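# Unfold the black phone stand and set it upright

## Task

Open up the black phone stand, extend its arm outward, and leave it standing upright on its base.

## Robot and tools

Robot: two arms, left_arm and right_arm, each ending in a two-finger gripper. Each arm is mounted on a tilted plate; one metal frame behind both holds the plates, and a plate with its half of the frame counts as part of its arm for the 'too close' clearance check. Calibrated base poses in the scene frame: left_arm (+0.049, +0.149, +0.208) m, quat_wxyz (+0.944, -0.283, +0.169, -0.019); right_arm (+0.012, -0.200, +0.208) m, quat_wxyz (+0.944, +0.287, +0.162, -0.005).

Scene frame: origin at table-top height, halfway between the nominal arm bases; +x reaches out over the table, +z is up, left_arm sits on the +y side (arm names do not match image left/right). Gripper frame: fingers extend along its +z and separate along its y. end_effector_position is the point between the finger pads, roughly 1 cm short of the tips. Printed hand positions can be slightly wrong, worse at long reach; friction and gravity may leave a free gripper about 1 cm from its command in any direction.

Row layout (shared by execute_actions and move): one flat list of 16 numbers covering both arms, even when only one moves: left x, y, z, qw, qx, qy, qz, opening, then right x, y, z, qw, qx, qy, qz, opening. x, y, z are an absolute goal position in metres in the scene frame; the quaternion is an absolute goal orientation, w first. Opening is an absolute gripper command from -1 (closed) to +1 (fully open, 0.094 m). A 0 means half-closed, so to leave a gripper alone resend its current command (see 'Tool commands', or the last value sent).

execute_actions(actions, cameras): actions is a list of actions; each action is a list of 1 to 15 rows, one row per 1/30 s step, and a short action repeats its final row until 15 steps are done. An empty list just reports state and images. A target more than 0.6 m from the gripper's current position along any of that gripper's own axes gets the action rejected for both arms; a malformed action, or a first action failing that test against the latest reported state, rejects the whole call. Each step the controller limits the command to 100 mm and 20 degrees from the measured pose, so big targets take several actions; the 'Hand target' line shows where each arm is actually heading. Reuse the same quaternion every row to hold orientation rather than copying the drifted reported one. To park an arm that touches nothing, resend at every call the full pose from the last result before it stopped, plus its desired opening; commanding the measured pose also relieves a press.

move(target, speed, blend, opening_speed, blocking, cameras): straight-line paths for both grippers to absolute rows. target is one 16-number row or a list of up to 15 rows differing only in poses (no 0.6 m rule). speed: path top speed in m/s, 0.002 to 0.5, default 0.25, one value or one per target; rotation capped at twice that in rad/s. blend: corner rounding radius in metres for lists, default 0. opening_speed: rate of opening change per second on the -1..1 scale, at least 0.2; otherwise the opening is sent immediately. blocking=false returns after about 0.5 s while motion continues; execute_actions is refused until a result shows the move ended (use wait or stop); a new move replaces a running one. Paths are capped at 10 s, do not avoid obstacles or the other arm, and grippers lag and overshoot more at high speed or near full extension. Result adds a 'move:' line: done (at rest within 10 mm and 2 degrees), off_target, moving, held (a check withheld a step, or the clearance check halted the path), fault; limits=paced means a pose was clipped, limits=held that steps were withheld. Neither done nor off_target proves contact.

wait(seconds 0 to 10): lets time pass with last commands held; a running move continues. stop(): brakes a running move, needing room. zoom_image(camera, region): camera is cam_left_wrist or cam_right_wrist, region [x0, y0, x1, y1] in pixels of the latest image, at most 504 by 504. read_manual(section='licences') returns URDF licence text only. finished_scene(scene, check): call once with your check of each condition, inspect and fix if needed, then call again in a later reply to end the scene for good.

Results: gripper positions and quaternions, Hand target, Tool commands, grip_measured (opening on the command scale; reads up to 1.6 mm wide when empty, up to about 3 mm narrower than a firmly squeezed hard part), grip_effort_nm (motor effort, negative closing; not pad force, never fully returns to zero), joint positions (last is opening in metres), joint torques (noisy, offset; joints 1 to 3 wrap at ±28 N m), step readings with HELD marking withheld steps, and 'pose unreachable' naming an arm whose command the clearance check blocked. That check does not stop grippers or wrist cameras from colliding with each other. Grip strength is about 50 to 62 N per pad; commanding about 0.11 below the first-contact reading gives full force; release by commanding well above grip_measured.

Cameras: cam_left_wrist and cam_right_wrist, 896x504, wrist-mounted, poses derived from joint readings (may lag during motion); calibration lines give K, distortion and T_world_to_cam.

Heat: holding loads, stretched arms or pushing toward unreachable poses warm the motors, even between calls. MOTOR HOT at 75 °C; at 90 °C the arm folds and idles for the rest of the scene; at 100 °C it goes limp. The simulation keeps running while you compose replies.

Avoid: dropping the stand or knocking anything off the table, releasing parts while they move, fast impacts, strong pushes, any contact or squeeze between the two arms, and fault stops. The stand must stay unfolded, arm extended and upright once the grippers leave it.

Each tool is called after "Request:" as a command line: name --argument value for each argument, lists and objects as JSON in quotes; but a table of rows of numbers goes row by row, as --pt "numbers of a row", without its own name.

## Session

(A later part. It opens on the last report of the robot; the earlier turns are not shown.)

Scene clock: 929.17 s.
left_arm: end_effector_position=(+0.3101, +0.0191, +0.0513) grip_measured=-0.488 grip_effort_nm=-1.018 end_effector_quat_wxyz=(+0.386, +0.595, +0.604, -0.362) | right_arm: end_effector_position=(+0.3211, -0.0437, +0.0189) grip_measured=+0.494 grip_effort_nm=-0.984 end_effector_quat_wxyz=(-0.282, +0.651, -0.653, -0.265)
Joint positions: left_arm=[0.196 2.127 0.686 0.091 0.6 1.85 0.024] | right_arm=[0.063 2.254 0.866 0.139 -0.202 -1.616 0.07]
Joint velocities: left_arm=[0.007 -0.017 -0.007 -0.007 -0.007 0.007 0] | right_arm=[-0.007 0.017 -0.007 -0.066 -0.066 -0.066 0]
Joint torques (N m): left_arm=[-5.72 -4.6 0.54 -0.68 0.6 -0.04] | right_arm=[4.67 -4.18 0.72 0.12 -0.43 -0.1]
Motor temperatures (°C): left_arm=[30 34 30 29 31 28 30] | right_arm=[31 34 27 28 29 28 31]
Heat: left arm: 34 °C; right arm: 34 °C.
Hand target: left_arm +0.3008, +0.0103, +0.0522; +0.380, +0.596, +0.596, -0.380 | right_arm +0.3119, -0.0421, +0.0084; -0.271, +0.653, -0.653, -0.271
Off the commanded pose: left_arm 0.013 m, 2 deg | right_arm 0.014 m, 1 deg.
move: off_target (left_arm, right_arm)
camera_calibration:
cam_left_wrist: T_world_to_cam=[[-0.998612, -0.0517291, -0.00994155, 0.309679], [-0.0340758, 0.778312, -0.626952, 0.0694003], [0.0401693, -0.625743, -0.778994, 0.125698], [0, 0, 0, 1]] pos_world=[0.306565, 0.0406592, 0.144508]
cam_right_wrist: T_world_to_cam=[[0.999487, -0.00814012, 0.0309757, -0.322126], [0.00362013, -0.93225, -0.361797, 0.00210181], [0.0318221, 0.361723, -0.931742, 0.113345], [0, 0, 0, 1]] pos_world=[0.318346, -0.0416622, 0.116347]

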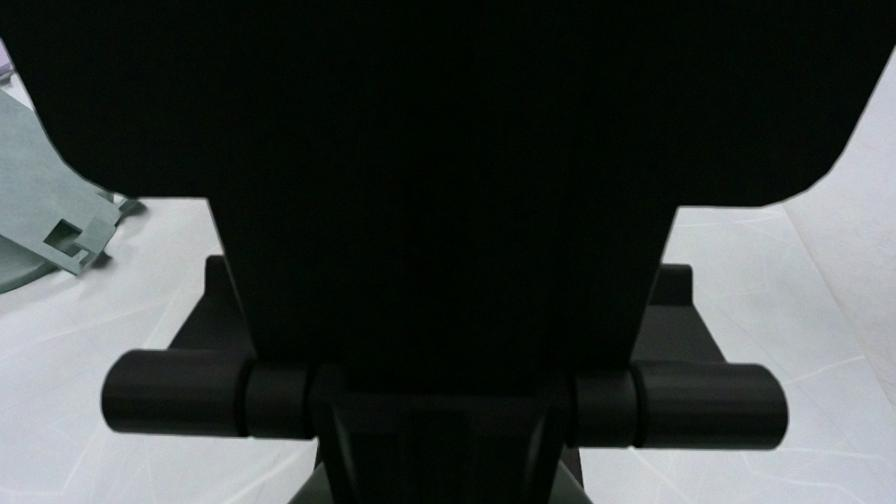

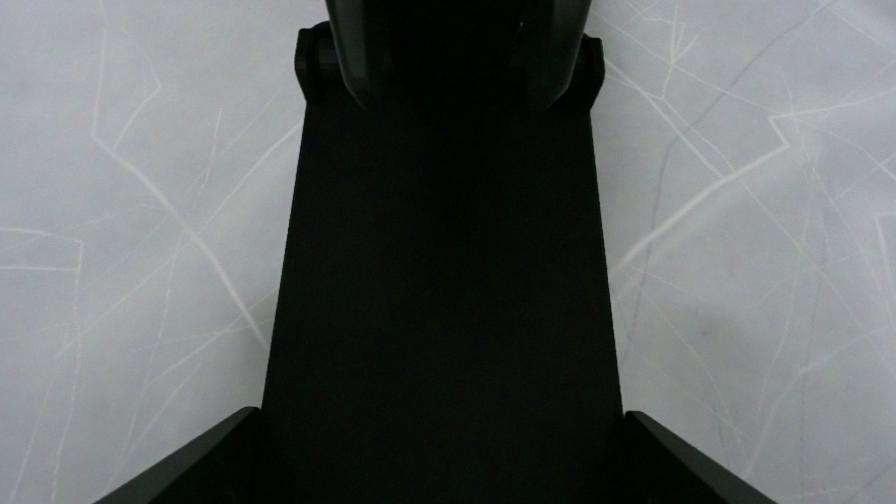

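Request:
move --target '[0.301,0.010,0.052,0.3799,0.5963,0.5963,-0.3799,-0.8,0.312,-0.042,0.010,0.2706,-0.6533,0.6533,0.2706,0.8]' --opening_speed 0.6 --cameras '[]'

Request:
move --pt "0.301 0.010 0.052 0.3799 0.5963 0.5963 -0.3799 -0.8 0.312 -0.11 0.07 0.2706 -0.6533 0.6533 0.2706 0.8" --pt "0.301 0.010 0.052 0.3799 0.5963 0.5963 -0.3799 -0.8 0.312 -0.12 0.12 0.4056 -0.5795 0.5795 0.4056 0.8" --speed 0.12

Scene clock: 935.03 s.
left_arm: end_effector_position=(+0.3101, +0.0191, +0.0513) grip_measured=-0.488 grip_effort_nm=-1.009 end_effector_quat_wxyz=(+0.386, +0.595, +0.604, -0.362) | right_arm: end_effector_position=(+0.3211, -0.0437, +0.0189) grip_measured=+0.797 grip_effort_nm=0.193 end_effector_quat_wxyz=(-0.282, +0.651, -0.653, -0.265)
Joint positions: left_arm=[0.196 2.127 0.686 0.091 0.6 1.85 0.024] | right_arm=[0.063 2.254 0.866 0.139 -0.202 -1.616 0.084]
Joint velocities: left_arm=[-0.012 0.002 -0.022 0.007 -0.007 -0.022 0] | right_arm=[-0.012 -0.012 -0.002 -0.051 -0.037 -0.081 0.001]
Joint torques (N m): left_arm=[-5.75 -4.6 0.47 -0.71 0.57 -0.01] | right_arm=[5.12 -4.56 0.58 0.12 -0.41 -0.11]
Motor temperatures (°C): left_arm=[30 34 30 29 31 28 30] | right_arm=[31 34 27 28 29 28 31]
Heat: left arm: 34 °C; right arm: 34 °C.
Hand target: left_arm +0.3008, +0.0103, +0.0521; +0.380, +0.596, +0.596, -0.380 | right_arm +0.3119, -0.0421, +0.0103; -0.271, +0.653, -0.653, -0.271
Off the commanded pose: left_arm 0.013 m, 2 deg | right_arm 0.013 m, 1 deg.
move: off_target (left_arm, right_arm)
No camera images: "cameras" was empty.

Scene clock: 938.33 s.
left_arm: end_effector_position=(+0.3081, +0.0187, +0.0515) grip_measured=-0.488 grip_effort_nm=-1.013 end_effector_quat_wxyz=(+0.384, +0.595, +0.604, -0.366) | right_arm: end_effector_position=(+0.3083, -0.1201, +0.1151) grip_measured=+0.797 grip_effort_nm=0.183 end_effector_quat_wxyz=(-0.394, +0.586, -0.585, -0.399)
Joint positions: left_arm=[0.196 2.128 0.686 0.083 0.599 1.851 0.024] | right_arm=[-0.197 1.91 0.867 -0.442 -0.643 -1.938 0.084]
Joint velocities: left_arm=[-0.017 0.002 -0.002 -0.007 -0.037 0.037 0.001] | right_arm=[0.002 0.002 -0.022 -0.037 -0.066 -0.051 0.001]
Joint torques (N m): left_arm=[-5.89 -4.64 0.61 -0.63 0.57 -0.05] | right_arm=[3.7 -7.32 1.42 -0.75 -0.92 -0.14]
Motor temperatures (°C): left_arm=[30 34 29 29 31 28 30] | right_arm=[31 35 27 28 29 28 31]
Heat: left arm: 34 °C; right arm: 35 °C.
Hand target: left_arm +0.3008, +0.0102, +0.0521; +0.380, +0.596, +0.596, -0.380 | right_arm +0.3103, -0.1212, +0.1203; -0.404, +0.580, -0.581, -0.404
Off the commanded pose: left_arm 0.011 m, 2 deg | right_arm 0.006 m, 2 deg.
move: off_target (left_arm)
camera_calibration:
cam_left_wrist: T_world_to_cam=[[-0.998881, -0.0472007, -0.00304527, 0.307354], [-0.0348194, 0.777383, -0.628063, 0.0700542], [0.0320124, -0.627254, -0.778157, 0.128171], [0, 0, 0, 1]] pos_world=[0.305346, 0.0404444, 0.144672]
cam_right_wrist: T_world_to_cam=[[0.999979, 0.00456459, 0.00458367, -0.308535], [0.00646729, -0.720794, -0.69312, 0.0283871], [0.00014007, 0.693135, -0.720808, 0.256298], [0, 0, 0, 1]] pos_world=[0.308309, -0.155779, 0.205831]

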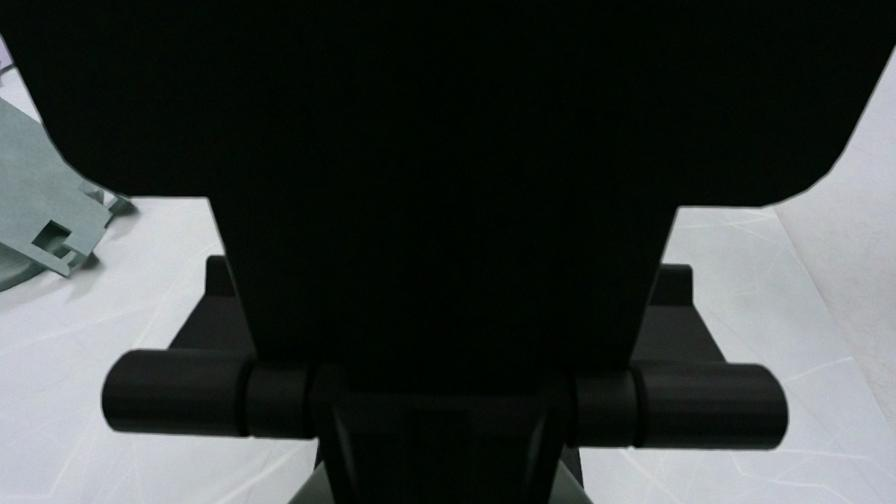

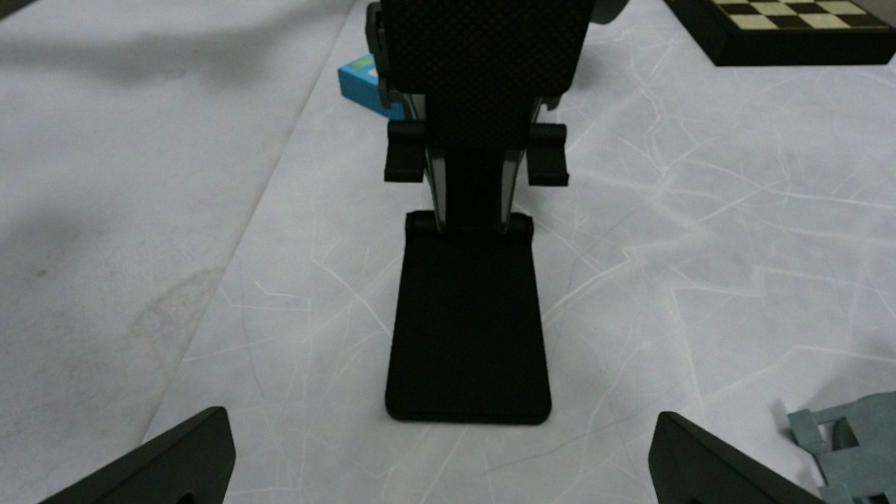

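Request:
move --target '[0.301,0.010,0.052,0.3799,0.5963,0.5963,-0.3799,-0.8,0.320,-0.065,0.112,0.4056,-0.5795,0.5795,0.4056,0.9]' --speed 0.1 --cameras '["cam_right_wrist"]'

Scene clock: 946.17 s.
left_arm: end_effector_position=(+0.3081, +0.0187, +0.0515) grip_measured=-0.488 grip_effort_nm=-1.018 end_effector_quat_wxyz=(+0.384, +0.595, +0.604, -0.366) | right_arm: end_effector_position=(+0.3274, -0.0747, +0.1140) grip_measured=+0.897 grip_effort_nm=0.188 end_effector_quat_wxyz=(-0.408, +0.583, -0.583, -0.392)
Joint positions: left_arm=[0.196 2.128 0.686 0.083 0.599 1.851 0.024] | right_arm=[-0.065 1.999 0.867 -0.228 -0.643 -1.775 0.089]
Joint velocities: left_arm=[-0.002 -0.012 -0.012 0.051 -0.051 0.051 -0.001] | right_arm=[0.017 -0.022 0.002 0.037 -0.007 -0.022 0]
Joint torques (N m): left_arm=[-5.82 -4.67 0.54 -0.6 0.59 -0.06] | right_arm=[6.09 -4.81 0.79 -0.11 -0.73 0.1]
Motor temperatures (°C): left_arm=[30 34 29 29 31 28 30] | right_arm=[31 36 27 28 30 28 31]
Heat: left arm: 34 °C; right arm: 36 °C.
Hand target: left_arm +0.3008, +0.0103, +0.0521; +0.380, +0.596, +0.596, -0.380 | right_arm +0.3206, -0.0653, +0.1124; -0.406, +0.579, -0.579, -0.407
Off the commanded pose: left_arm 0.011 m, 2 deg | right_arm 0.012 m, 2 deg.
move: off_target (left_arm, right_arm)
camera_calibration:
cam_right_wrist: T_world_to_cam=[[0.999492, -0.0139401, 0.0286706, -0.331767], [0.0102316, -0.71149, -0.702622, 0.0608185], [0.0301934, 0.702558, -0.710986, 0.213796], [0, 0, 0, 1]] pos_world=[0.324521, -0.111557, 0.20425]
Images, in order (width x height): cam_right_wrist 896x504.

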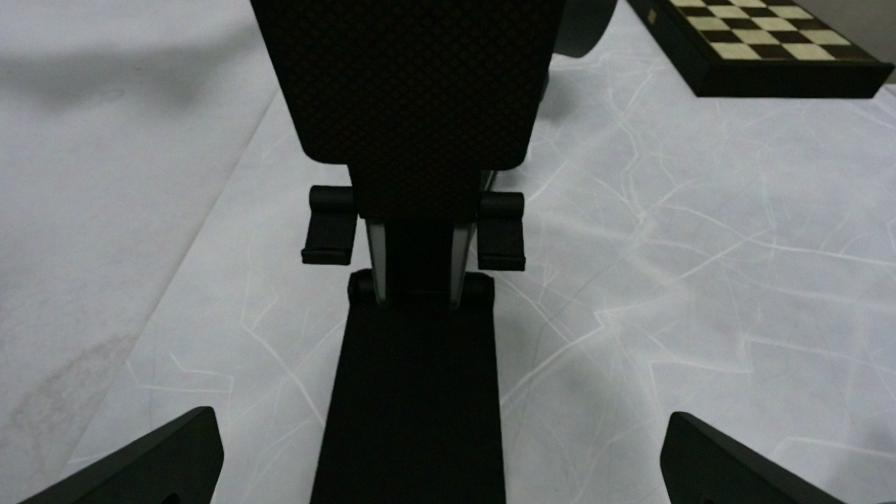

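Request:
move --pt "0.301 0.010 0.052 0.3799 0.5963 0.5963 -0.3799 -0.8 0.311 -0.045 0.108 0.4056 -0.5795 0.5795 0.4056 0.9" --pt "0.301 0.010 0.052 0.3799 0.5963 0.5963 -0.3799 -0.8 0.311 0.006 0.106 0.4056 -0.5795 0.5795 0.4056 0.9" --speed 0.08

Scene clock: 952.53 s.
left_arm: end_effector_position=(+0.3081, +0.0187, +0.0515) grip_measured=-0.488 grip_effort_nm=-1.013 end_effector_quat_wxyz=(+0.384, +0.595, +0.604, -0.366) | right_arm: end_effector_position=(+0.3180, -0.0012, +0.1096) grip_measured=+0.897 grip_effort_nm=0.193 end_effector_quat_wxyz=(-0.412, +0.578, -0.581, -0.399)
Joint positions: left_arm=[0.196 2.128 0.686 0.083 0.599 1.851 0.024] | right_arm=[0.119 2.163 0.819 0.109 -0.61 -1.553 0.089]
Joint velocities: left_arm=[-0.007 0.007 -0.002 -0.007 0.066 -0.037 -0.001] | right_arm=[-0.002 -0.012 0.007 0.022 0.066 -0.037 0]
Joint torques (N m): left_arm=[-5.85 -4.66 0.47 -0.6 0.58 -0.02] | right_arm=[6.91 -4.36 1.29 0.25 -0.64 0.11]
Motor temperatures (°C): left_arm=[30 34 29 29 31 28 31] | right_arm=[32 36 27 28 30 28 30]
Heat: left arm: 34 °C; right arm: 36 °C.
Hand target: left_arm +0.3008, +0.0103, +0.0521; +0.380, +0.596, +0.596, -0.380 | right_arm +0.3120, +0.0067, +0.1063; -0.406, +0.579, -0.578, -0.407
Off the commanded pose: left_arm 0.011 m, 2 deg | right_arm 0.011 m, 1 deg.
move: off_target (left_arm, right_arm)
camera_calibration:
cam_left_wrist: T_world_to_cam=[[-0.998881, -0.0472007, -0.00304527, 0.307354], [-0.0348194, 0.777383, -0.628063, 0.0700542], [0.0320124, -0.627254, -0.778157, 0.128171], [0, 0, 0, 1]] pos_world=[0.305346, 0.0404444, 0.144672]
cam_right_wrist: T_world_to_cam=[[0.999626, -0.0144366, 0.023224, -0.320712], [0.00649705, -0.69958, -0.714525, 0.112572], [0.0265623, 0.714408, -0.699225, 0.159153], [0, 0, 0, 1]] pos_world=[0.315633, -0.0395774, 0.199167]

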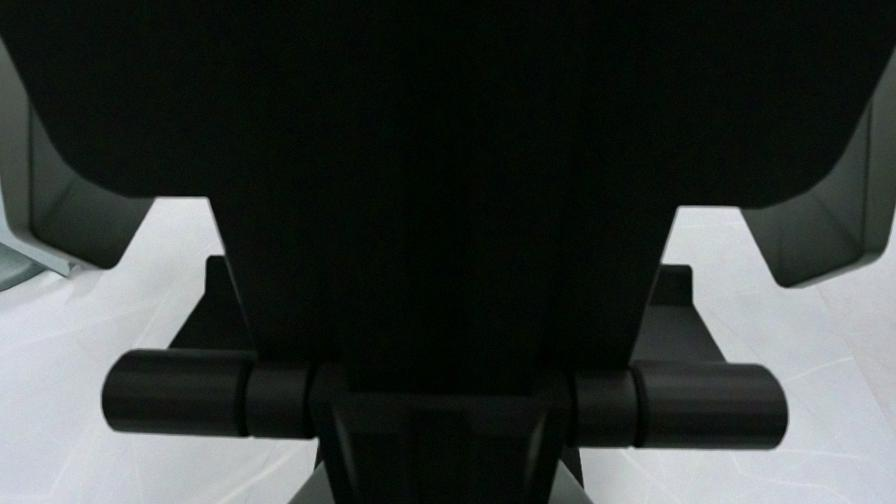

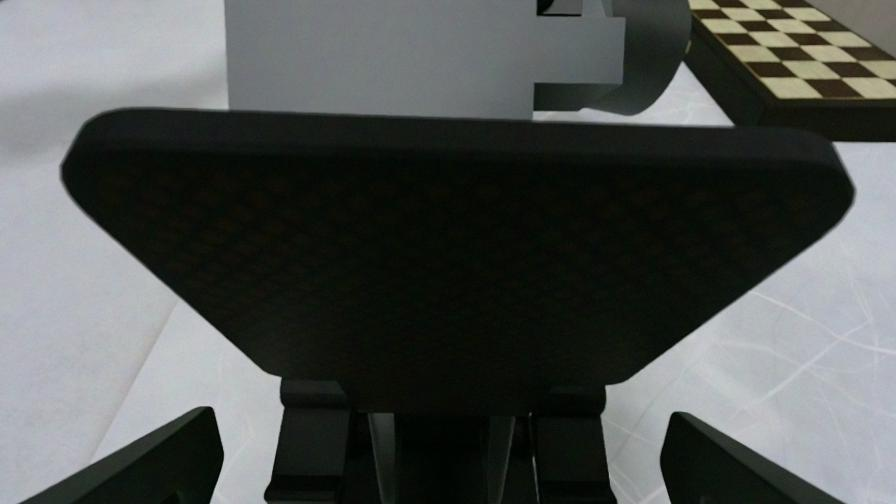

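Request:
move --target '[0.301,0.010,0.052,0.3799,0.5963,0.5963,-0.3799,-0.8,0.312,0.006,0.106,0.4056,-0.5795,0.5795,0.4056,0.2]' --opening_speed 0.5

Scene clock: 958.87 s.
left_arm: end_effector_position=(+0.3081, +0.0187, +0.0515) grip_measured=-0.488 grip_effort_nm=-1.018 end_effector_quat_wxyz=(+0.384, +0.595, +0.604, -0.366) | right_arm: end_effector_position=(+0.3187, -0.0014, +0.1090) grip_measured=+0.203 grip_effort_nm=-0.095 end_effector_quat_wxyz=(-0.412, +0.579, -0.581, -0.397)
Joint positions: left_arm=[0.196 2.128 0.686 0.083 0.599 1.851 0.024] | right_arm=[0.119 2.163 0.819 0.112 -0.607 -1.553 0.057]
Joint velocities: left_arm=[-0.012 0.017 -0.012 -0.007 -0.037 0.066 0] | right_arm=[-0.007 0.012 0.007 -0.007 -0.022 0.037 0]
Joint torques (N m): left_arm=[-5.72 -4.57 0.49 -0.6 0.59 -0.05] | right_arm=[6.65 -4.86 0.8 0.26 -0.61 0.07]
Motor temperatures (°C): left_arm=[30 34 29 29 31 28 31] | right_arm=[32 35 27 28 30 28 30]
Heat: left arm: 34 °C; right arm: 35 °C.
Hand target: left_arm +0.3008, +0.0103, +0.0521; +0.380, +0.596, +0.596, -0.380 | right_arm +0.3120, +0.0058, +0.1061; -0.405, +0.579, -0.579, -0.406
Off the commanded pose: left_arm 0.011 m, 2 deg | right_arm 0.010 m, 1 deg.
move: off_target (left_arm)
camera_calibration:
cam_left_wrist: T_world_to_cam=[[-0.998881, -0.0472007, -0.00304527, 0.307354], [-0.0348194, 0.777383, -0.628063, 0.0700542], [0.0320124, -0.627254, -0.778157, 0.128171], [0, 0, 0, 1]] pos_world=[0.305346, 0.0404444, 0.144672]
cam_right_wrist: T_world_to_cam=[[0.999544, -0.0163383, 0.0253918, -0.321592], [0.00661569, -0.702012, -0.712135, 0.111718], [0.0294604, 0.711978, -0.701584, 0.158232], [0, 0, 0, 1]] pos_world=[0.316045, -0.0394844, 0.198737]

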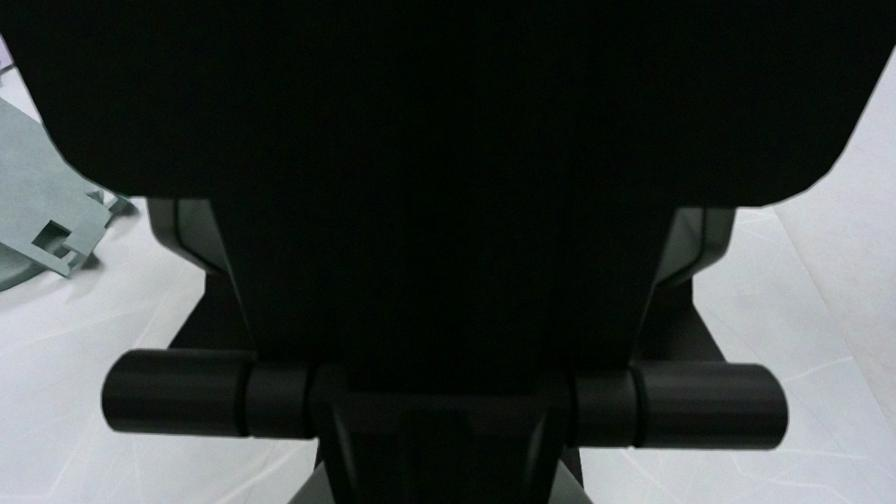

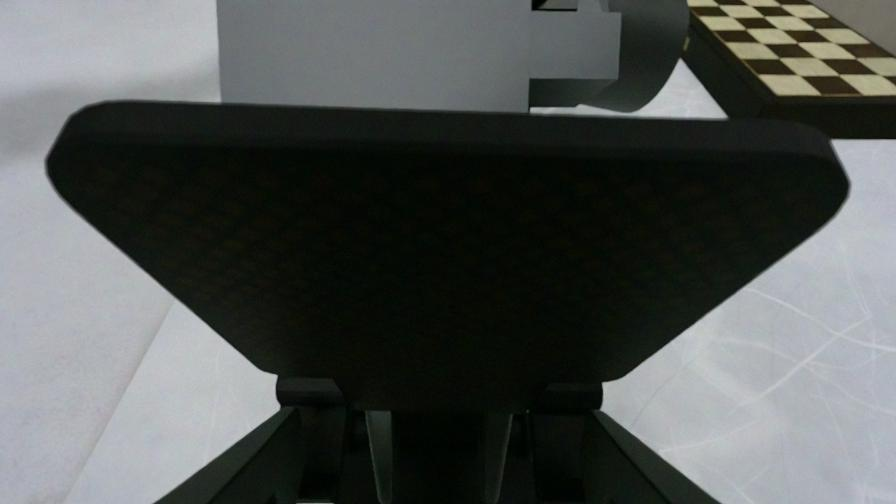

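Request:
move --target '[0.301,0.010,0.052,0.3799,0.5963,0.5963,-0.3799,-0.8,0.312,0.006,0.106,0.4056,-0.5795,0.5795,0.4056,0.8]' --cameras '[]'

Request:
move --target '[0.301,0.010,0.052,0.3799,0.5963,0.5963,-0.3799,-0.8,0.312,0.013,0.095,0.4056,-0.5795,0.5795,0.4056,0.8]' --speed 0.05

Scene clock: 967.33 s.
left_arm: end_effector_position=(+0.3081, +0.0187, +0.0515) grip_measured=-0.488 grip_effort_nm=-1.013 end_effector_quat_wxyz=(+0.384, +0.595, +0.604, -0.366) | right_arm: end_effector_position=(+0.3188, -0.0014, +0.1090) grip_measured=+0.797 grip_effort_nm=0.188 end_effector_quat_wxyz=(-0.412, +0.579, -0.582, -0.396)
Joint positions: left_arm=[0.196 2.128 0.686 0.083 0.599 1.851 0.024] | right_arm=[0.119 2.163 0.819 0.113 -0.606 -1.553 0.084]
Joint velocities: left_arm=[0.012 -0.002 -0.012 -0.037 -0.022 -0.007 -0.001] | right_arm=[-0.007 -0.007 -0.022 0.066 -0.022 -0.022 -0.001]
Joint torques (N m): left_arm=[-5.82 -4.67 0.54 -0.62 0.6 -0.02] | right_arm=[6.71 -4.75 0.95 0.27 -0.67 0.08]
Motor temperatures (°C): left_arm=[30 34 29 29 31 28 31] | right_arm=[32 35 27 28 30 28 30]
Heat: left arm: 34 °C; right arm: 35 °C.
Hand target: left_arm +0.3008, +0.0103, +0.0521; +0.380, +0.596, +0.596, -0.380 | right_arm +0.3121, +0.0058, +0.1061; -0.405, +0.579, -0.579, -0.405
Off the commanded pose: left_arm 0.011 m, 2 deg | right_arm 0.011 m, 1 deg.
move: off_target (left_arm, right_arm)
No camera images: "cameras" was empty.

Scene clock: 968.30 s.
left_arm: end_effector_position=(+0.3081, +0.0187, +0.0515) grip_measured=-0.488 grip_effort_nm=-1.018 end_effector_quat_wxyz=(+0.384, +0.595, +0.604, -0.366) | right_arm: end_effector_position=(+0.3187, +0.0054, +0.0992) grip_measured=+0.797 grip_effort_nm=0.188 end_effector_quat_wxyz=(-0.411, +0.579, -0.582, -0.397)
Joint positions: left_arm=[0.196 2.128 0.686 0.083 0.599 1.851 0.024] | right_arm=[0.119 2.214 0.838 0.143 -0.606 -1.553 0.084]
Joint velocities: left_arm=[-0.002 -0.017 -0.002 0.037 0.022 0.051 -0.001] | right_arm=[-0.002 0.002 -0.002 0.051 0.051 -0.066 0.001]
Joint torques (N m): left_arm=[-5.85 -4.57 0.49 -0.63 0.57 -0.06] | right_arm=[6.71 -4.67 1.03 0.32 -0.69 0.04]
Motor temperatures (°C): left_arm=[30 34 29 29 31 28 31] | right_arm=[32 35 27 28 30 28 30]
Heat: left arm: 34 °C; right arm: 35 °C.
Hand target: left_arm +0.3008, +0.0103, +0.0521; +0.380, +0.596, +0.596, -0.380 | right_arm +0.3120, +0.0128, +0.0951; -0.405, +0.579, -0.579, -0.406
Off the commanded pose: left_arm 0.011 m, 2 deg | right_arm 0.011 m, 1 deg.
move: off_target (left_arm, right_arm)
camera_calibration:
cam_left_wrist: T_world_to_cam=[[-0.998881, -0.0472007, -0.00304527, 0.307354], [-0.0348194, 0.777383, -0.628063, 0.0700542], [0.0320124, -0.627254, -0.778157, 0.128171], [0, 0, 0, 1]] pos_world=[0.305346, 0.0404444, 0.144672]
cam_right_wrist: T_world_to_cam=[[0.999573, -0.0160361, 0.0244121, -0.321195], [0.00611908, -0.702282, -0.711872, 0.109626], [0.0285598, 0.711718, -0.701885, 0.146799], [0, 0, 0, 1]] pos_world=[0.316195, -0.0326418, 0.188917]

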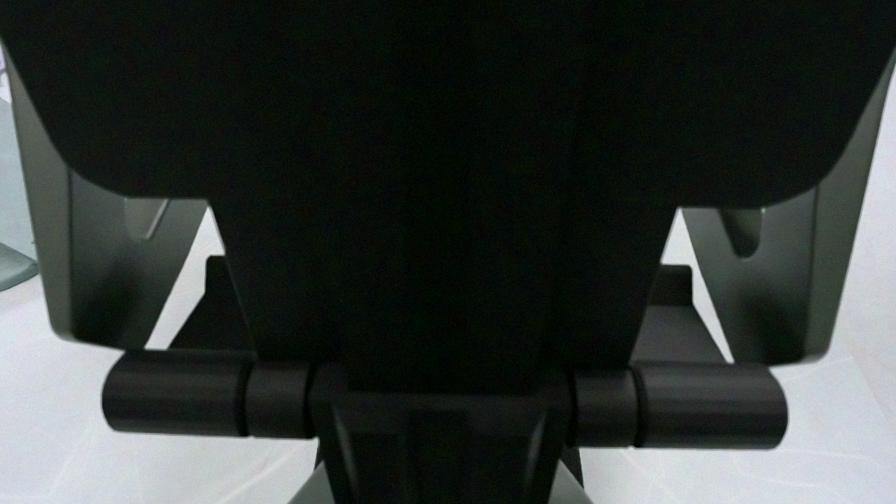

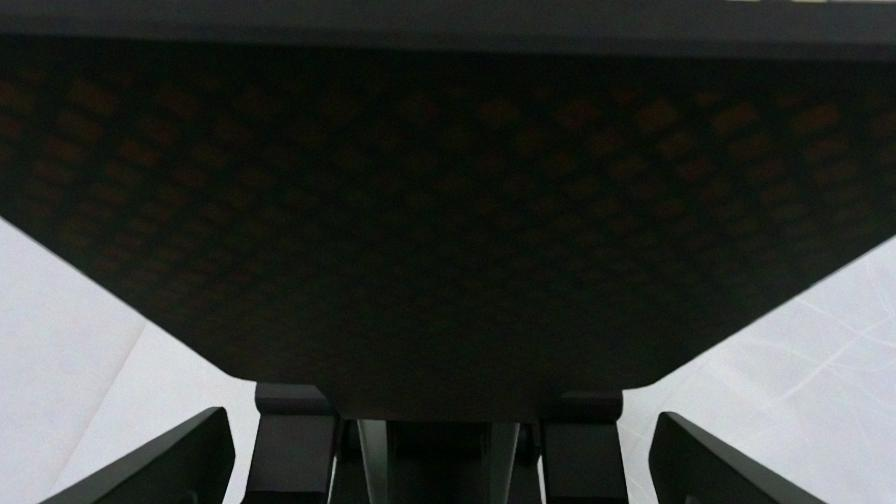

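Request:
move --pt "0.301 0.010 0.052 0.3799 0.5963 0.5963 -0.3799 -0.8 0.312 0.008 0.09 0.4545 -0.5417 0.5417 0.4545 0.8" --pt "0.301 0.010 0.052 0.3799 0.5963 0.5963 -0.3799 -0.8 0.312 0.018 0.085 0.4545 -0.5417 0.5417 0.4545 0.8" --speed 0.05

Scene clock: 977.70 s.
left_arm: end_effector_position=(+0.3081, +0.0187, +0.0515) grip_measured=-0.488 grip_effort_nm=-1.013 end_effector_quat_wxyz=(+0.384, +0.595, +0.604, -0.366) | right_arm: end_effector_position=(+0.3191, +0.0092, +0.0848) grip_measured=+0.797 grip_effort_nm=0.188 end_effector_quat_wxyz=(-0.451, +0.548, -0.550, -0.440)
Joint positions: left_arm=[0.196 2.128 0.686 0.083 0.599 1.851 0.024] | right_arm=[0.039 2.346 0.924 0.115 -0.777 -1.655 0.084]
Joint velocities: left_arm=[-0.002 0.002 0.002 -0.081 0.007 0.007 0] | right_arm=[0.007 -0.012 -0.012 -0.066 0.007 0.066 0.001]
Joint torques (N m): left_arm=[-5.85 -4.64 0.49 -0.62 0.56 -0.04] | right_arm=[6.56 -4.52 0.55 0.08 -0.99 -0.04]
Motor temperatures (°C): left_arm=[30 34 29 29 31 28 31] | right_arm=[32 35 27 28 30 28 30]
Heat: left arm: 34 °C; right arm: 35 °C.
Hand target: left_arm +0.3008, +0.0103, +0.0521; +0.380, +0.596, +0.596, -0.380 | right_arm +0.3123, +0.0172, +0.0847; -0.454, +0.542, -0.542, -0.454
Off the commanded pose: left_arm 0.011 m, 2 deg | right_arm 0.011 m, 2 deg.
move: off_target (left_arm, right_arm)
camera_calibration:
cam_left_wrist: T_world_to_cam=[[-0.998881, -0.0472007, -0.00304527, 0.307354], [-0.0348194, 0.777383, -0.628063, 0.0700542], [0.0320124, -0.627254, -0.778157, 0.128171], [0, 0, 0, 1]] pos_world=[0.305346, 0.0404444, 0.144672]
cam_right_wrist: T_world_to_cam=[[0.999683, -0.0159927, 0.0194295, -0.32073], [0.0062432, -0.590333, -0.807136, 0.109069], [0.0243782, 0.807001, -0.590046, 0.124992], [0, 0, 0, 1]] pos_world=[0.3169, -0.0416109, 0.168016]

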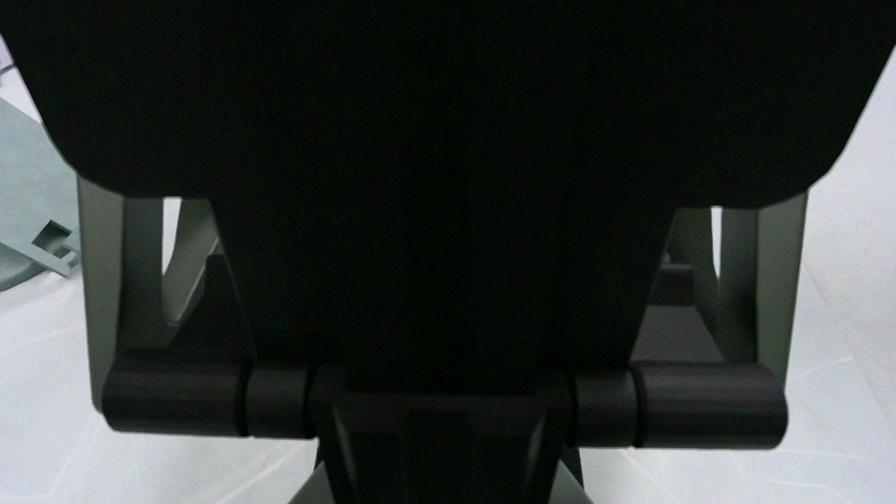

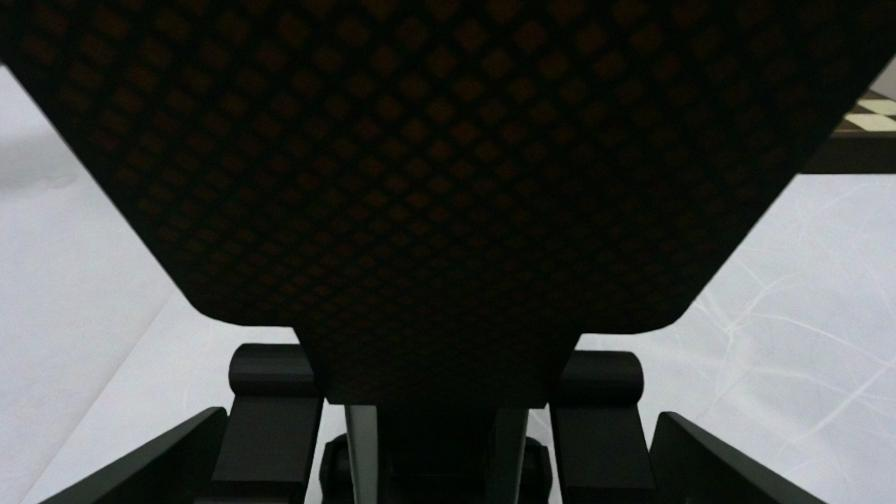

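Request:
move --target '[0.301,0.010,0.052,0.3799,0.5963,0.5963,-0.3799,-0.8,0.312,0.018,0.086,0.4545,-0.5417,0.5417,0.4545,0.2]' --opening_speed 0.5

Scene clock: 980.67 s.
left_arm: end_effector_position=(+0.3082, +0.0187, +0.0516) grip_measured=-0.488 grip_effort_nm=-1.013 end_effector_quat_wxyz=(+0.384, +0.595, +0.604, -0.366) | right_arm: end_effector_position=(+0.3192, +0.0092, +0.0849) grip_measured=+0.434 grip_effort_nm=-0.945 end_effector_quat_wxyz=(-0.452, +0.547, -0.550, -0.440)
Joint positions: left_arm=[0.196 2.128 0.686 0.083 0.6 1.851 0.024] | right_arm=[0.039 2.346 0.924 0.116 -0.778 -1.655 0.067]
Joint velocities: left_arm=[-0.007 -0.002 0.017 -0.037 -0.022 0.007 0] | right_arm=[0.007 -0.002 0.002 0.007 -0.037 0.037 -0.002]
Joint torques (N m): left_arm=[-5.81 -4.59 0.44 -0.63 0.59 -0.05] | right_arm=[6.71 -4.93 0.39 0.1 -0.96 0.03]
Motor temperatures (°C): left_arm=[30 34 29 29 31 28 31] | right_arm=[32 35 27 28 30 28 30]
Heat: left arm: 34 °C; right arm: 35 °C.
Hand target: left_arm +0.3008, +0.0103, +0.0521; +0.380, +0.596, +0.596, -0.380 | right_arm +0.3121, +0.0177, +0.0861; -0.454, +0.542, -0.542, -0.455
Off the commanded pose: left_arm 0.011 m, 2 deg | right_arm 0.011 m, 2 deg.
move: off_target (left_arm, right_arm)
camera_calibration:
cam_left_wrist: T_world_to_cam=[[-0.998876, -0.047291, -0.00308294, 0.307373], [-0.0348541, 0.77715, -0.62835, 0.0701437], [0.0321112, -0.627537, -0.777925, 0.128162], [0, 0, 0, 1]] pos_world=[0.305357, 0.0404502, 0.144723]
cam_right_wrist: T_world_to_cam=[[0.999663, -0.0164474, 0.0200699, -0.32093], [0.00650004, -0.590069, -0.807327, 0.10905], [0.0251211, 0.807185, -0.589763, 0.12475], [0, 0, 0, 1]] pos_world=[0.316979, -0.0416281, 0.168053]

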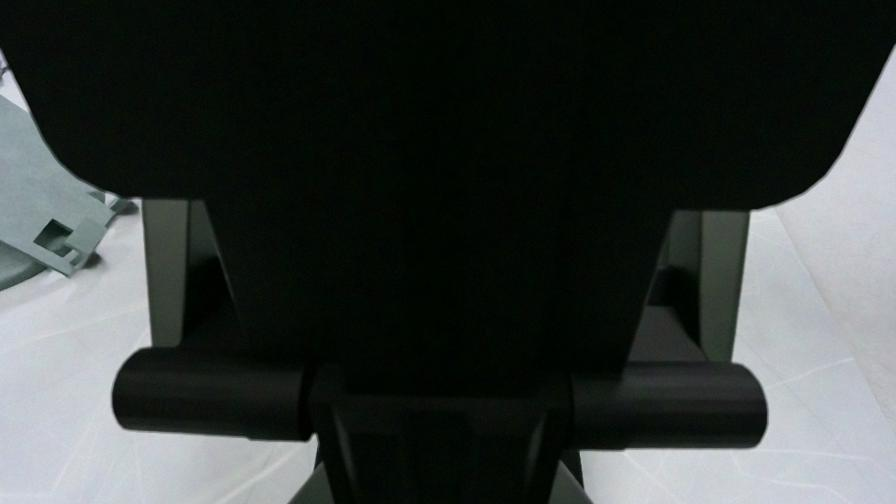

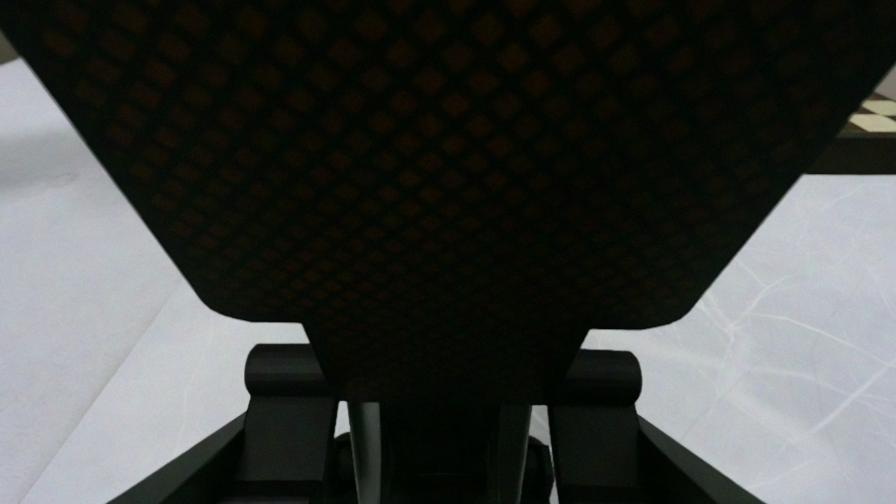

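Request:
move --target '[0.301,0.010,0.052,0.3799,0.5963,0.5963,-0.3799,-0.8,0.312,0.018,0.086,0.4545,-0.5417,0.5417,0.4545,0.65]' --opening_speed 0.7 --cameras '[]'

Request:
move --target '[0.301,0.010,0.052,0.3799,0.5963,0.5963,-0.3799,-0.8,0.312,0.024,0.095,0.4545,-0.5417,0.5417,0.4545,0.65]' --speed 0.05

Scene clock: 988.07 s.
left_arm: end_effector_position=(+0.3082, +0.0187, +0.0516) grip_measured=-0.488 grip_effort_nm=-1.013 end_effector_quat_wxyz=(+0.384, +0.595, +0.604, -0.366) | right_arm: end_effector_position=(+0.3194, +0.0092, +0.0849) grip_measured=+0.647 grip_effort_nm=0.188 end_effector_quat_wxyz=(-0.452, +0.547, -0.550, -0.440)
Joint positions: left_arm=[0.196 2.128 0.686 0.083 0.6 1.851 0.024] | right_arm=[0.039 2.346 0.924 0.117 -0.778 -1.655 0.077]
Joint velocities: left_arm=[0.002 -0.017 0.007 0.022 -0.007 0.037 0] | right_arm=[-0.022 -0.012 -0.012 -0.007 0.051 0.007 -0.001]
Joint torques (N m): left_arm=[-5.82 -4.64 0.59 -0.61 0.57 -0.03] | right_arm=[6.79 -4.79 0.58 0.11 -0.99 0.06]
Motor temperatures (°C): left_arm=[30 34 29 29 31 28 31] | right_arm=[32 35 27 28 30 28 30]
Heat: left arm: 34 °C; right arm: 35 °C.
Hand target: left_arm +0.3008, +0.0103, +0.0521; +0.380, +0.596, +0.596, -0.380 | right_arm +0.3120, +0.0177, +0.0861; -0.454, +0.542, -0.542, -0.455
Off the commanded pose: left_arm 0.011 m, 2 deg | right_arm 0.012 m, 2 deg.
move: off_target (left_arm, right_arm)
No camera images: "cameras" was empty.

Scene clock: 989.07 s.
left_arm: end_effector_position=(+0.3082, +0.0187, +0.0516) grip_measured=-0.488 grip_effort_nm=-1.013 end_effector_quat_wxyz=(+0.384, +0.595, +0.604, -0.366) | right_arm: end_effector_position=(+0.3183, +0.0169, +0.0910) grip_measured=+0.647 grip_effort_nm=0.183 end_effector_quat_wxyz=(-0.453, +0.545, -0.549, -0.443)
Joint positions: left_arm=[0.196 2.128 0.686 0.083 0.6 1.851 0.024] | right_arm=[0.066 2.346 0.914 0.149 -0.778 -1.617 0.077]
Joint velocities: left_arm=[-0.017 -0.022 0.007 0.022 0.007 -0.007 0] | right_arm=[-0.007 -0.007 0.002 -0.007 -0.051 0.022 -0.002]
Joint torques (N m): left_arm=[-5.83 -4.62 0.46 -0.62 0.58 -0.04] | right_arm=[7.35 -5.98 -0.16 0.18 -0.88 0.01]
Motor temperatures (°C): left_arm=[30 34 29 29 31 28 31] | right_arm=[32 35 27 28 30 28 30]
Heat: left arm: 34 °C; right arm: 35 °C.
Hand target: left_arm +0.3008, +0.0103, +0.0521; +0.380, +0.596, +0.596, -0.380 | right_arm +0.3121, +0.0240, +0.0950; -0.454, +0.542, -0.541, -0.455
Off the commanded pose: left_arm 0.011 m, 2 deg | right_arm 0.010 m, 2 deg.
move: off_target (left_arm)
camera_calibration:
cam_left_wrist: T_world_to_cam=[[-0.998876, -0.047291, -0.00308294, 0.307373], [-0.0348541, 0.77715, -0.62835, 0.0701437], [0.0321112, -0.627537, -0.777925, 0.128162], [0, 0, 0, 1]] pos_world=[0.305357, 0.0404502, 0.144723]
cam_right_wrist: T_world_to_cam=[[0.999739, -0.0154228, 0.0168786, -0.319811], [0.00470773, -0.583552, -0.812062, 0.119412], [0.0223738, 0.811929, -0.583327, 0.12233], [0, 0, 0, 1]] pos_world=[0.316429, -0.0345724, 0.173726]

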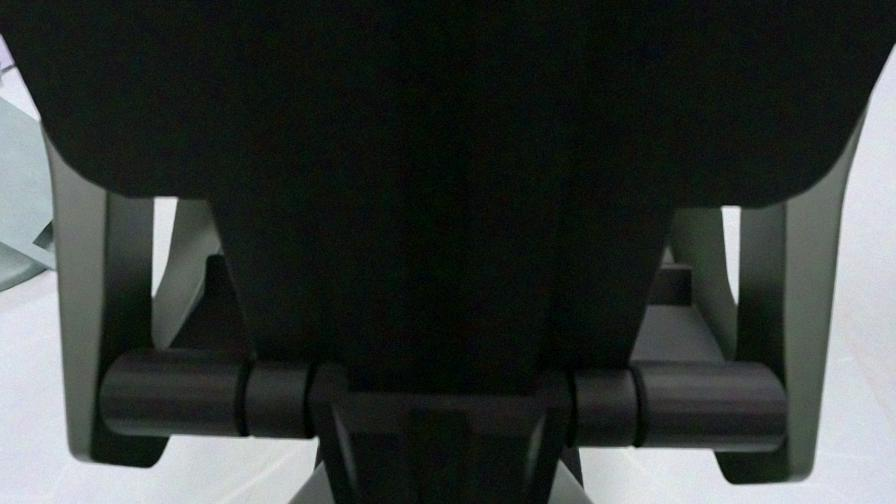

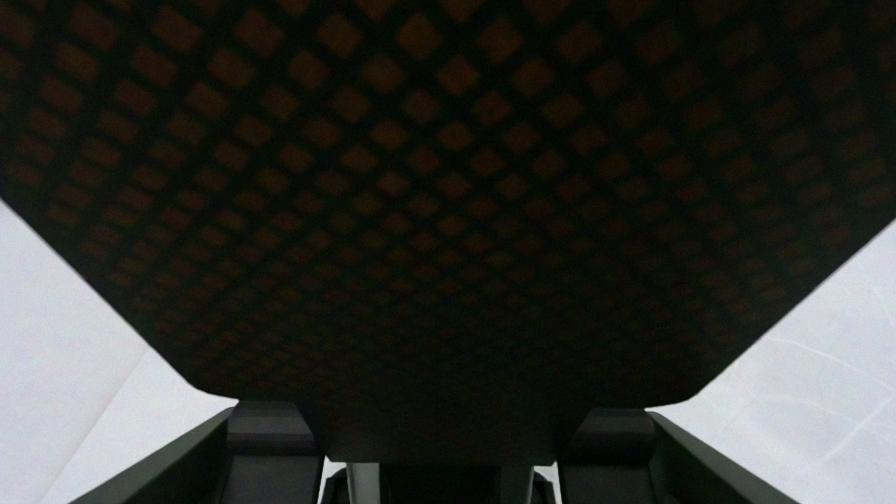

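Request:
move --target '[0.301,0.010,0.052,0.3799,0.5963,0.5963,-0.3799,-0.8,0.312,0.024,0.095,0.4545,-0.5417,0.5417,0.4545,0.15]' --opening_speed 0.5

Scene clock: 991.60 s.
left_arm: end_effector_position=(+0.3082, +0.0187, +0.0516) grip_measured=-0.488 grip_effort_nm=-1.013 end_effector_quat_wxyz=(+0.384, +0.595, +0.604, -0.366) | right_arm: end_effector_position=(+0.3185, +0.0169, +0.0910) grip_measured=+0.451 grip_effort_nm=-0.965 end_effector_quat_wxyz=(-0.453, +0.545, -0.549, -0.443)
Joint positions: left_arm=[0.196 2.128 0.686 0.083 0.6 1.851 0.024] | right_arm=[0.066 2.346 0.914 0.15 -0.778 -1.616 0.068]
Joint velocities: left_arm=[-0.007 0.002 0.002 0.007 0.022 -0.007 0] | right_arm=[-0.012 -0.007 -0.007 0.007 -0.007 0.037 -0.001]
Joint torques (N m): left_arm=[-5.85 -4.68 0.44 -0.58 0.59 -0.04] | right_arm=[7.36 -6.01 -0.08 0.17 -0.88 0.04]
Motor temperatures (°C): left_arm=[30 34 29 29 31 28 31] | right_arm=[32 36 27 28 30 28 30]
Heat: left arm: 34 °C; right arm: 36 °C.
Hand target: left_arm +0.3008, +0.0103, +0.0521; +0.380, +0.596, +0.596, -0.380 | right_arm +0.3120, +0.0239, +0.0950; -0.454, +0.542, -0.542, -0.455
Off the commanded pose: left_arm 0.011 m, 2 deg | right_arm 0.010 m, 2 deg.
move: off_target (left_arm)
camera_calibration:
cam_left_wrist: T_world_to_cam=[[-0.998876, -0.047291, -0.00308294, 0.307373], [-0.0348541, 0.77715, -0.62835, 0.0701437], [0.0321112, -0.627537, -0.777925, 0.128162], [0, 0, 0, 1]] pos_world=[0.305357, 0.0404502, 0.144723]
cam_right_wrist: T_world_to_cam=[[0.999726, -0.0159243, 0.0171367, -0.319973], [0.00462412, -0.583574, -0.812047, 0.11943], [0.0229318, 0.811904, -0.583341, 0.12215], [0, 0, 0, 1]] pos_world=[0.316532, -0.0345725, 0.173721]

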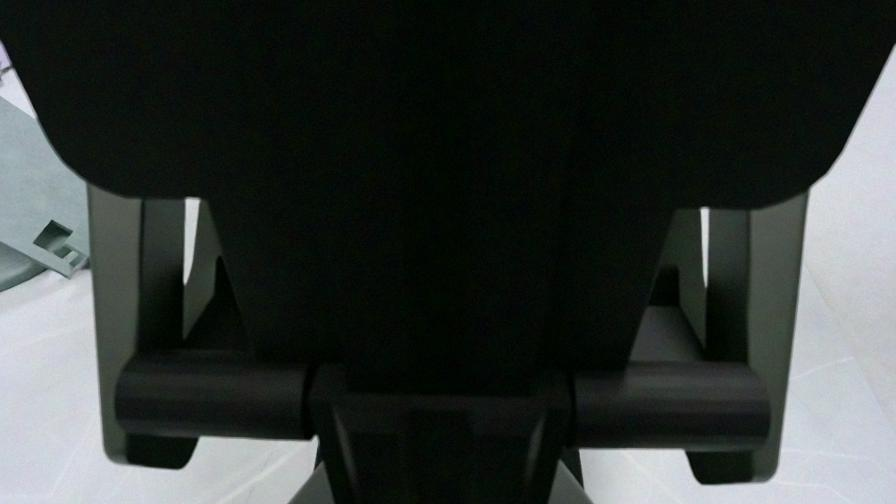

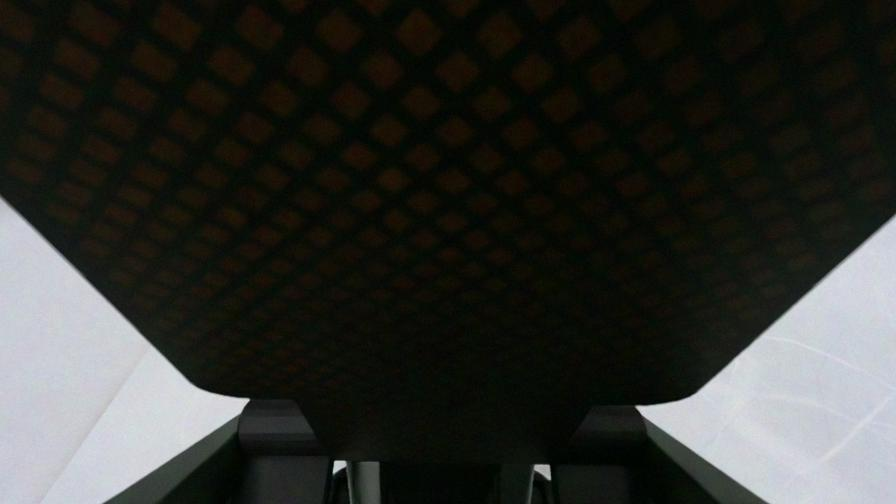

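Request:
move --target '[0.301,0.010,0.052,0.3799,0.5963,0.5963,-0.3799,-0.8,0.312,0.0017,0.0935,0.3799,-0.5963,0.5963,0.3799,0.15]' --speed 0.04

Scene clock: 999.47 s.
left_arm: end_effector_position=(+0.3039, +0.0140, +0.0524) grip_measured=-0.488 grip_effort_nm=-1.013 end_effector_quat_wxyz=(+0.382, +0.599, +0.598, -0.372) | right_arm: end_effector_position=(+0.3131, +0.0093, +0.0922) grip_measured=+0.448 grip_effort_nm=-0.989 end_effector_quat_wxyz=(-0.394, +0.587, -0.591, -0.388)
Joint positions: left_arm=[0.183 2.138 0.686 0.079 0.598 1.854 0.024] | right_arm=[0.139 2.227 0.827 0.168 -0.554 -1.529 0.068]
Joint velocities: left_arm=[-0.017 -0.007 0.002 -0.007 0.022 -0.007 0] | right_arm=[-0.017 -0.007 -0.002 -0.022 -0.022 -0.007 0]
Joint torques (N m): left_arm=[-4.74 -5.33 0.64 -0.59 0.61 -0.09] | right_arm=[5.98 -9.52 -0.05 -0.25 -0.25 -0.07]
Motor temperatures (°C): left_arm=[30 34 29 29 31 28 31] | right_arm=[33 37 27 28 30 28 31]
Heat: left arm: 34 °C; right arm: 37 °C.
Hand target: left_arm +0.3009, +0.0100, +0.0520; +0.380, +0.596, +0.596, -0.380 | right_arm +0.3116, +0.0027, +0.0937; -0.381, +0.595, -0.596, -0.380
Off the commanded pose: left_arm 0.005 m, 1 deg | right_arm 0.008 m, 2 deg.
move: done
camera_calibration:
cam_left_wrist: T_world_to_cam=[[-0.999579, -0.0290065, -0.0000141066, 0.302739], [-0.022456, 0.774154, -0.632599, 0.070712], [0.0183604, -0.632333, -0.774479, 0.130094], [0, 0, 0, 1]] pos_world=[0.301811, 0.0363021, 0.145492]
cam_right_wrist: T_world_to_cam=[[0.999836, -0.0105329, 0.0147392, -0.314627], [0.00228165, -0.733912, -0.679241, 0.105953], [0.0179717, 0.679163, -0.733767, 0.14582], [0, 0, 0, 1]] pos_world=[0.311713, -0.0245897, 0.183603]

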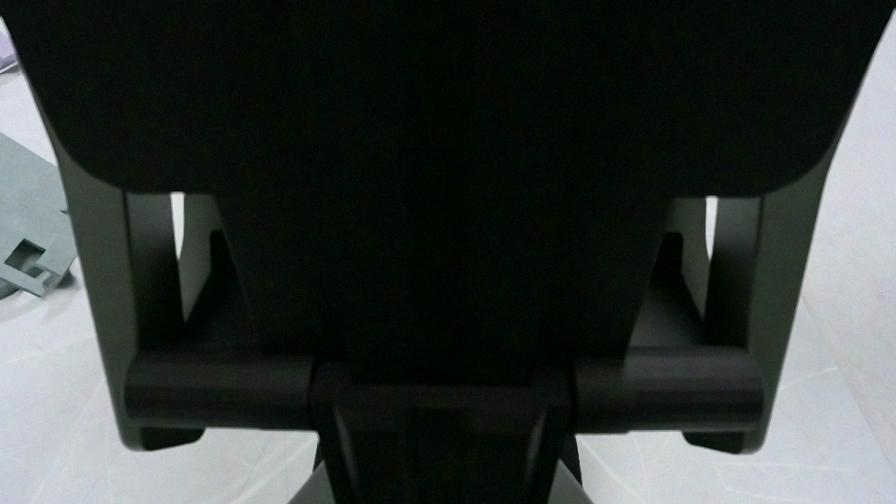

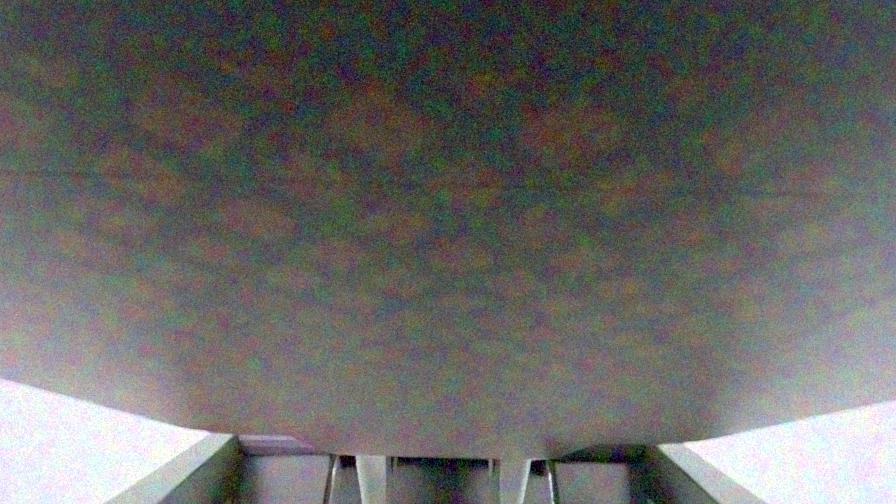

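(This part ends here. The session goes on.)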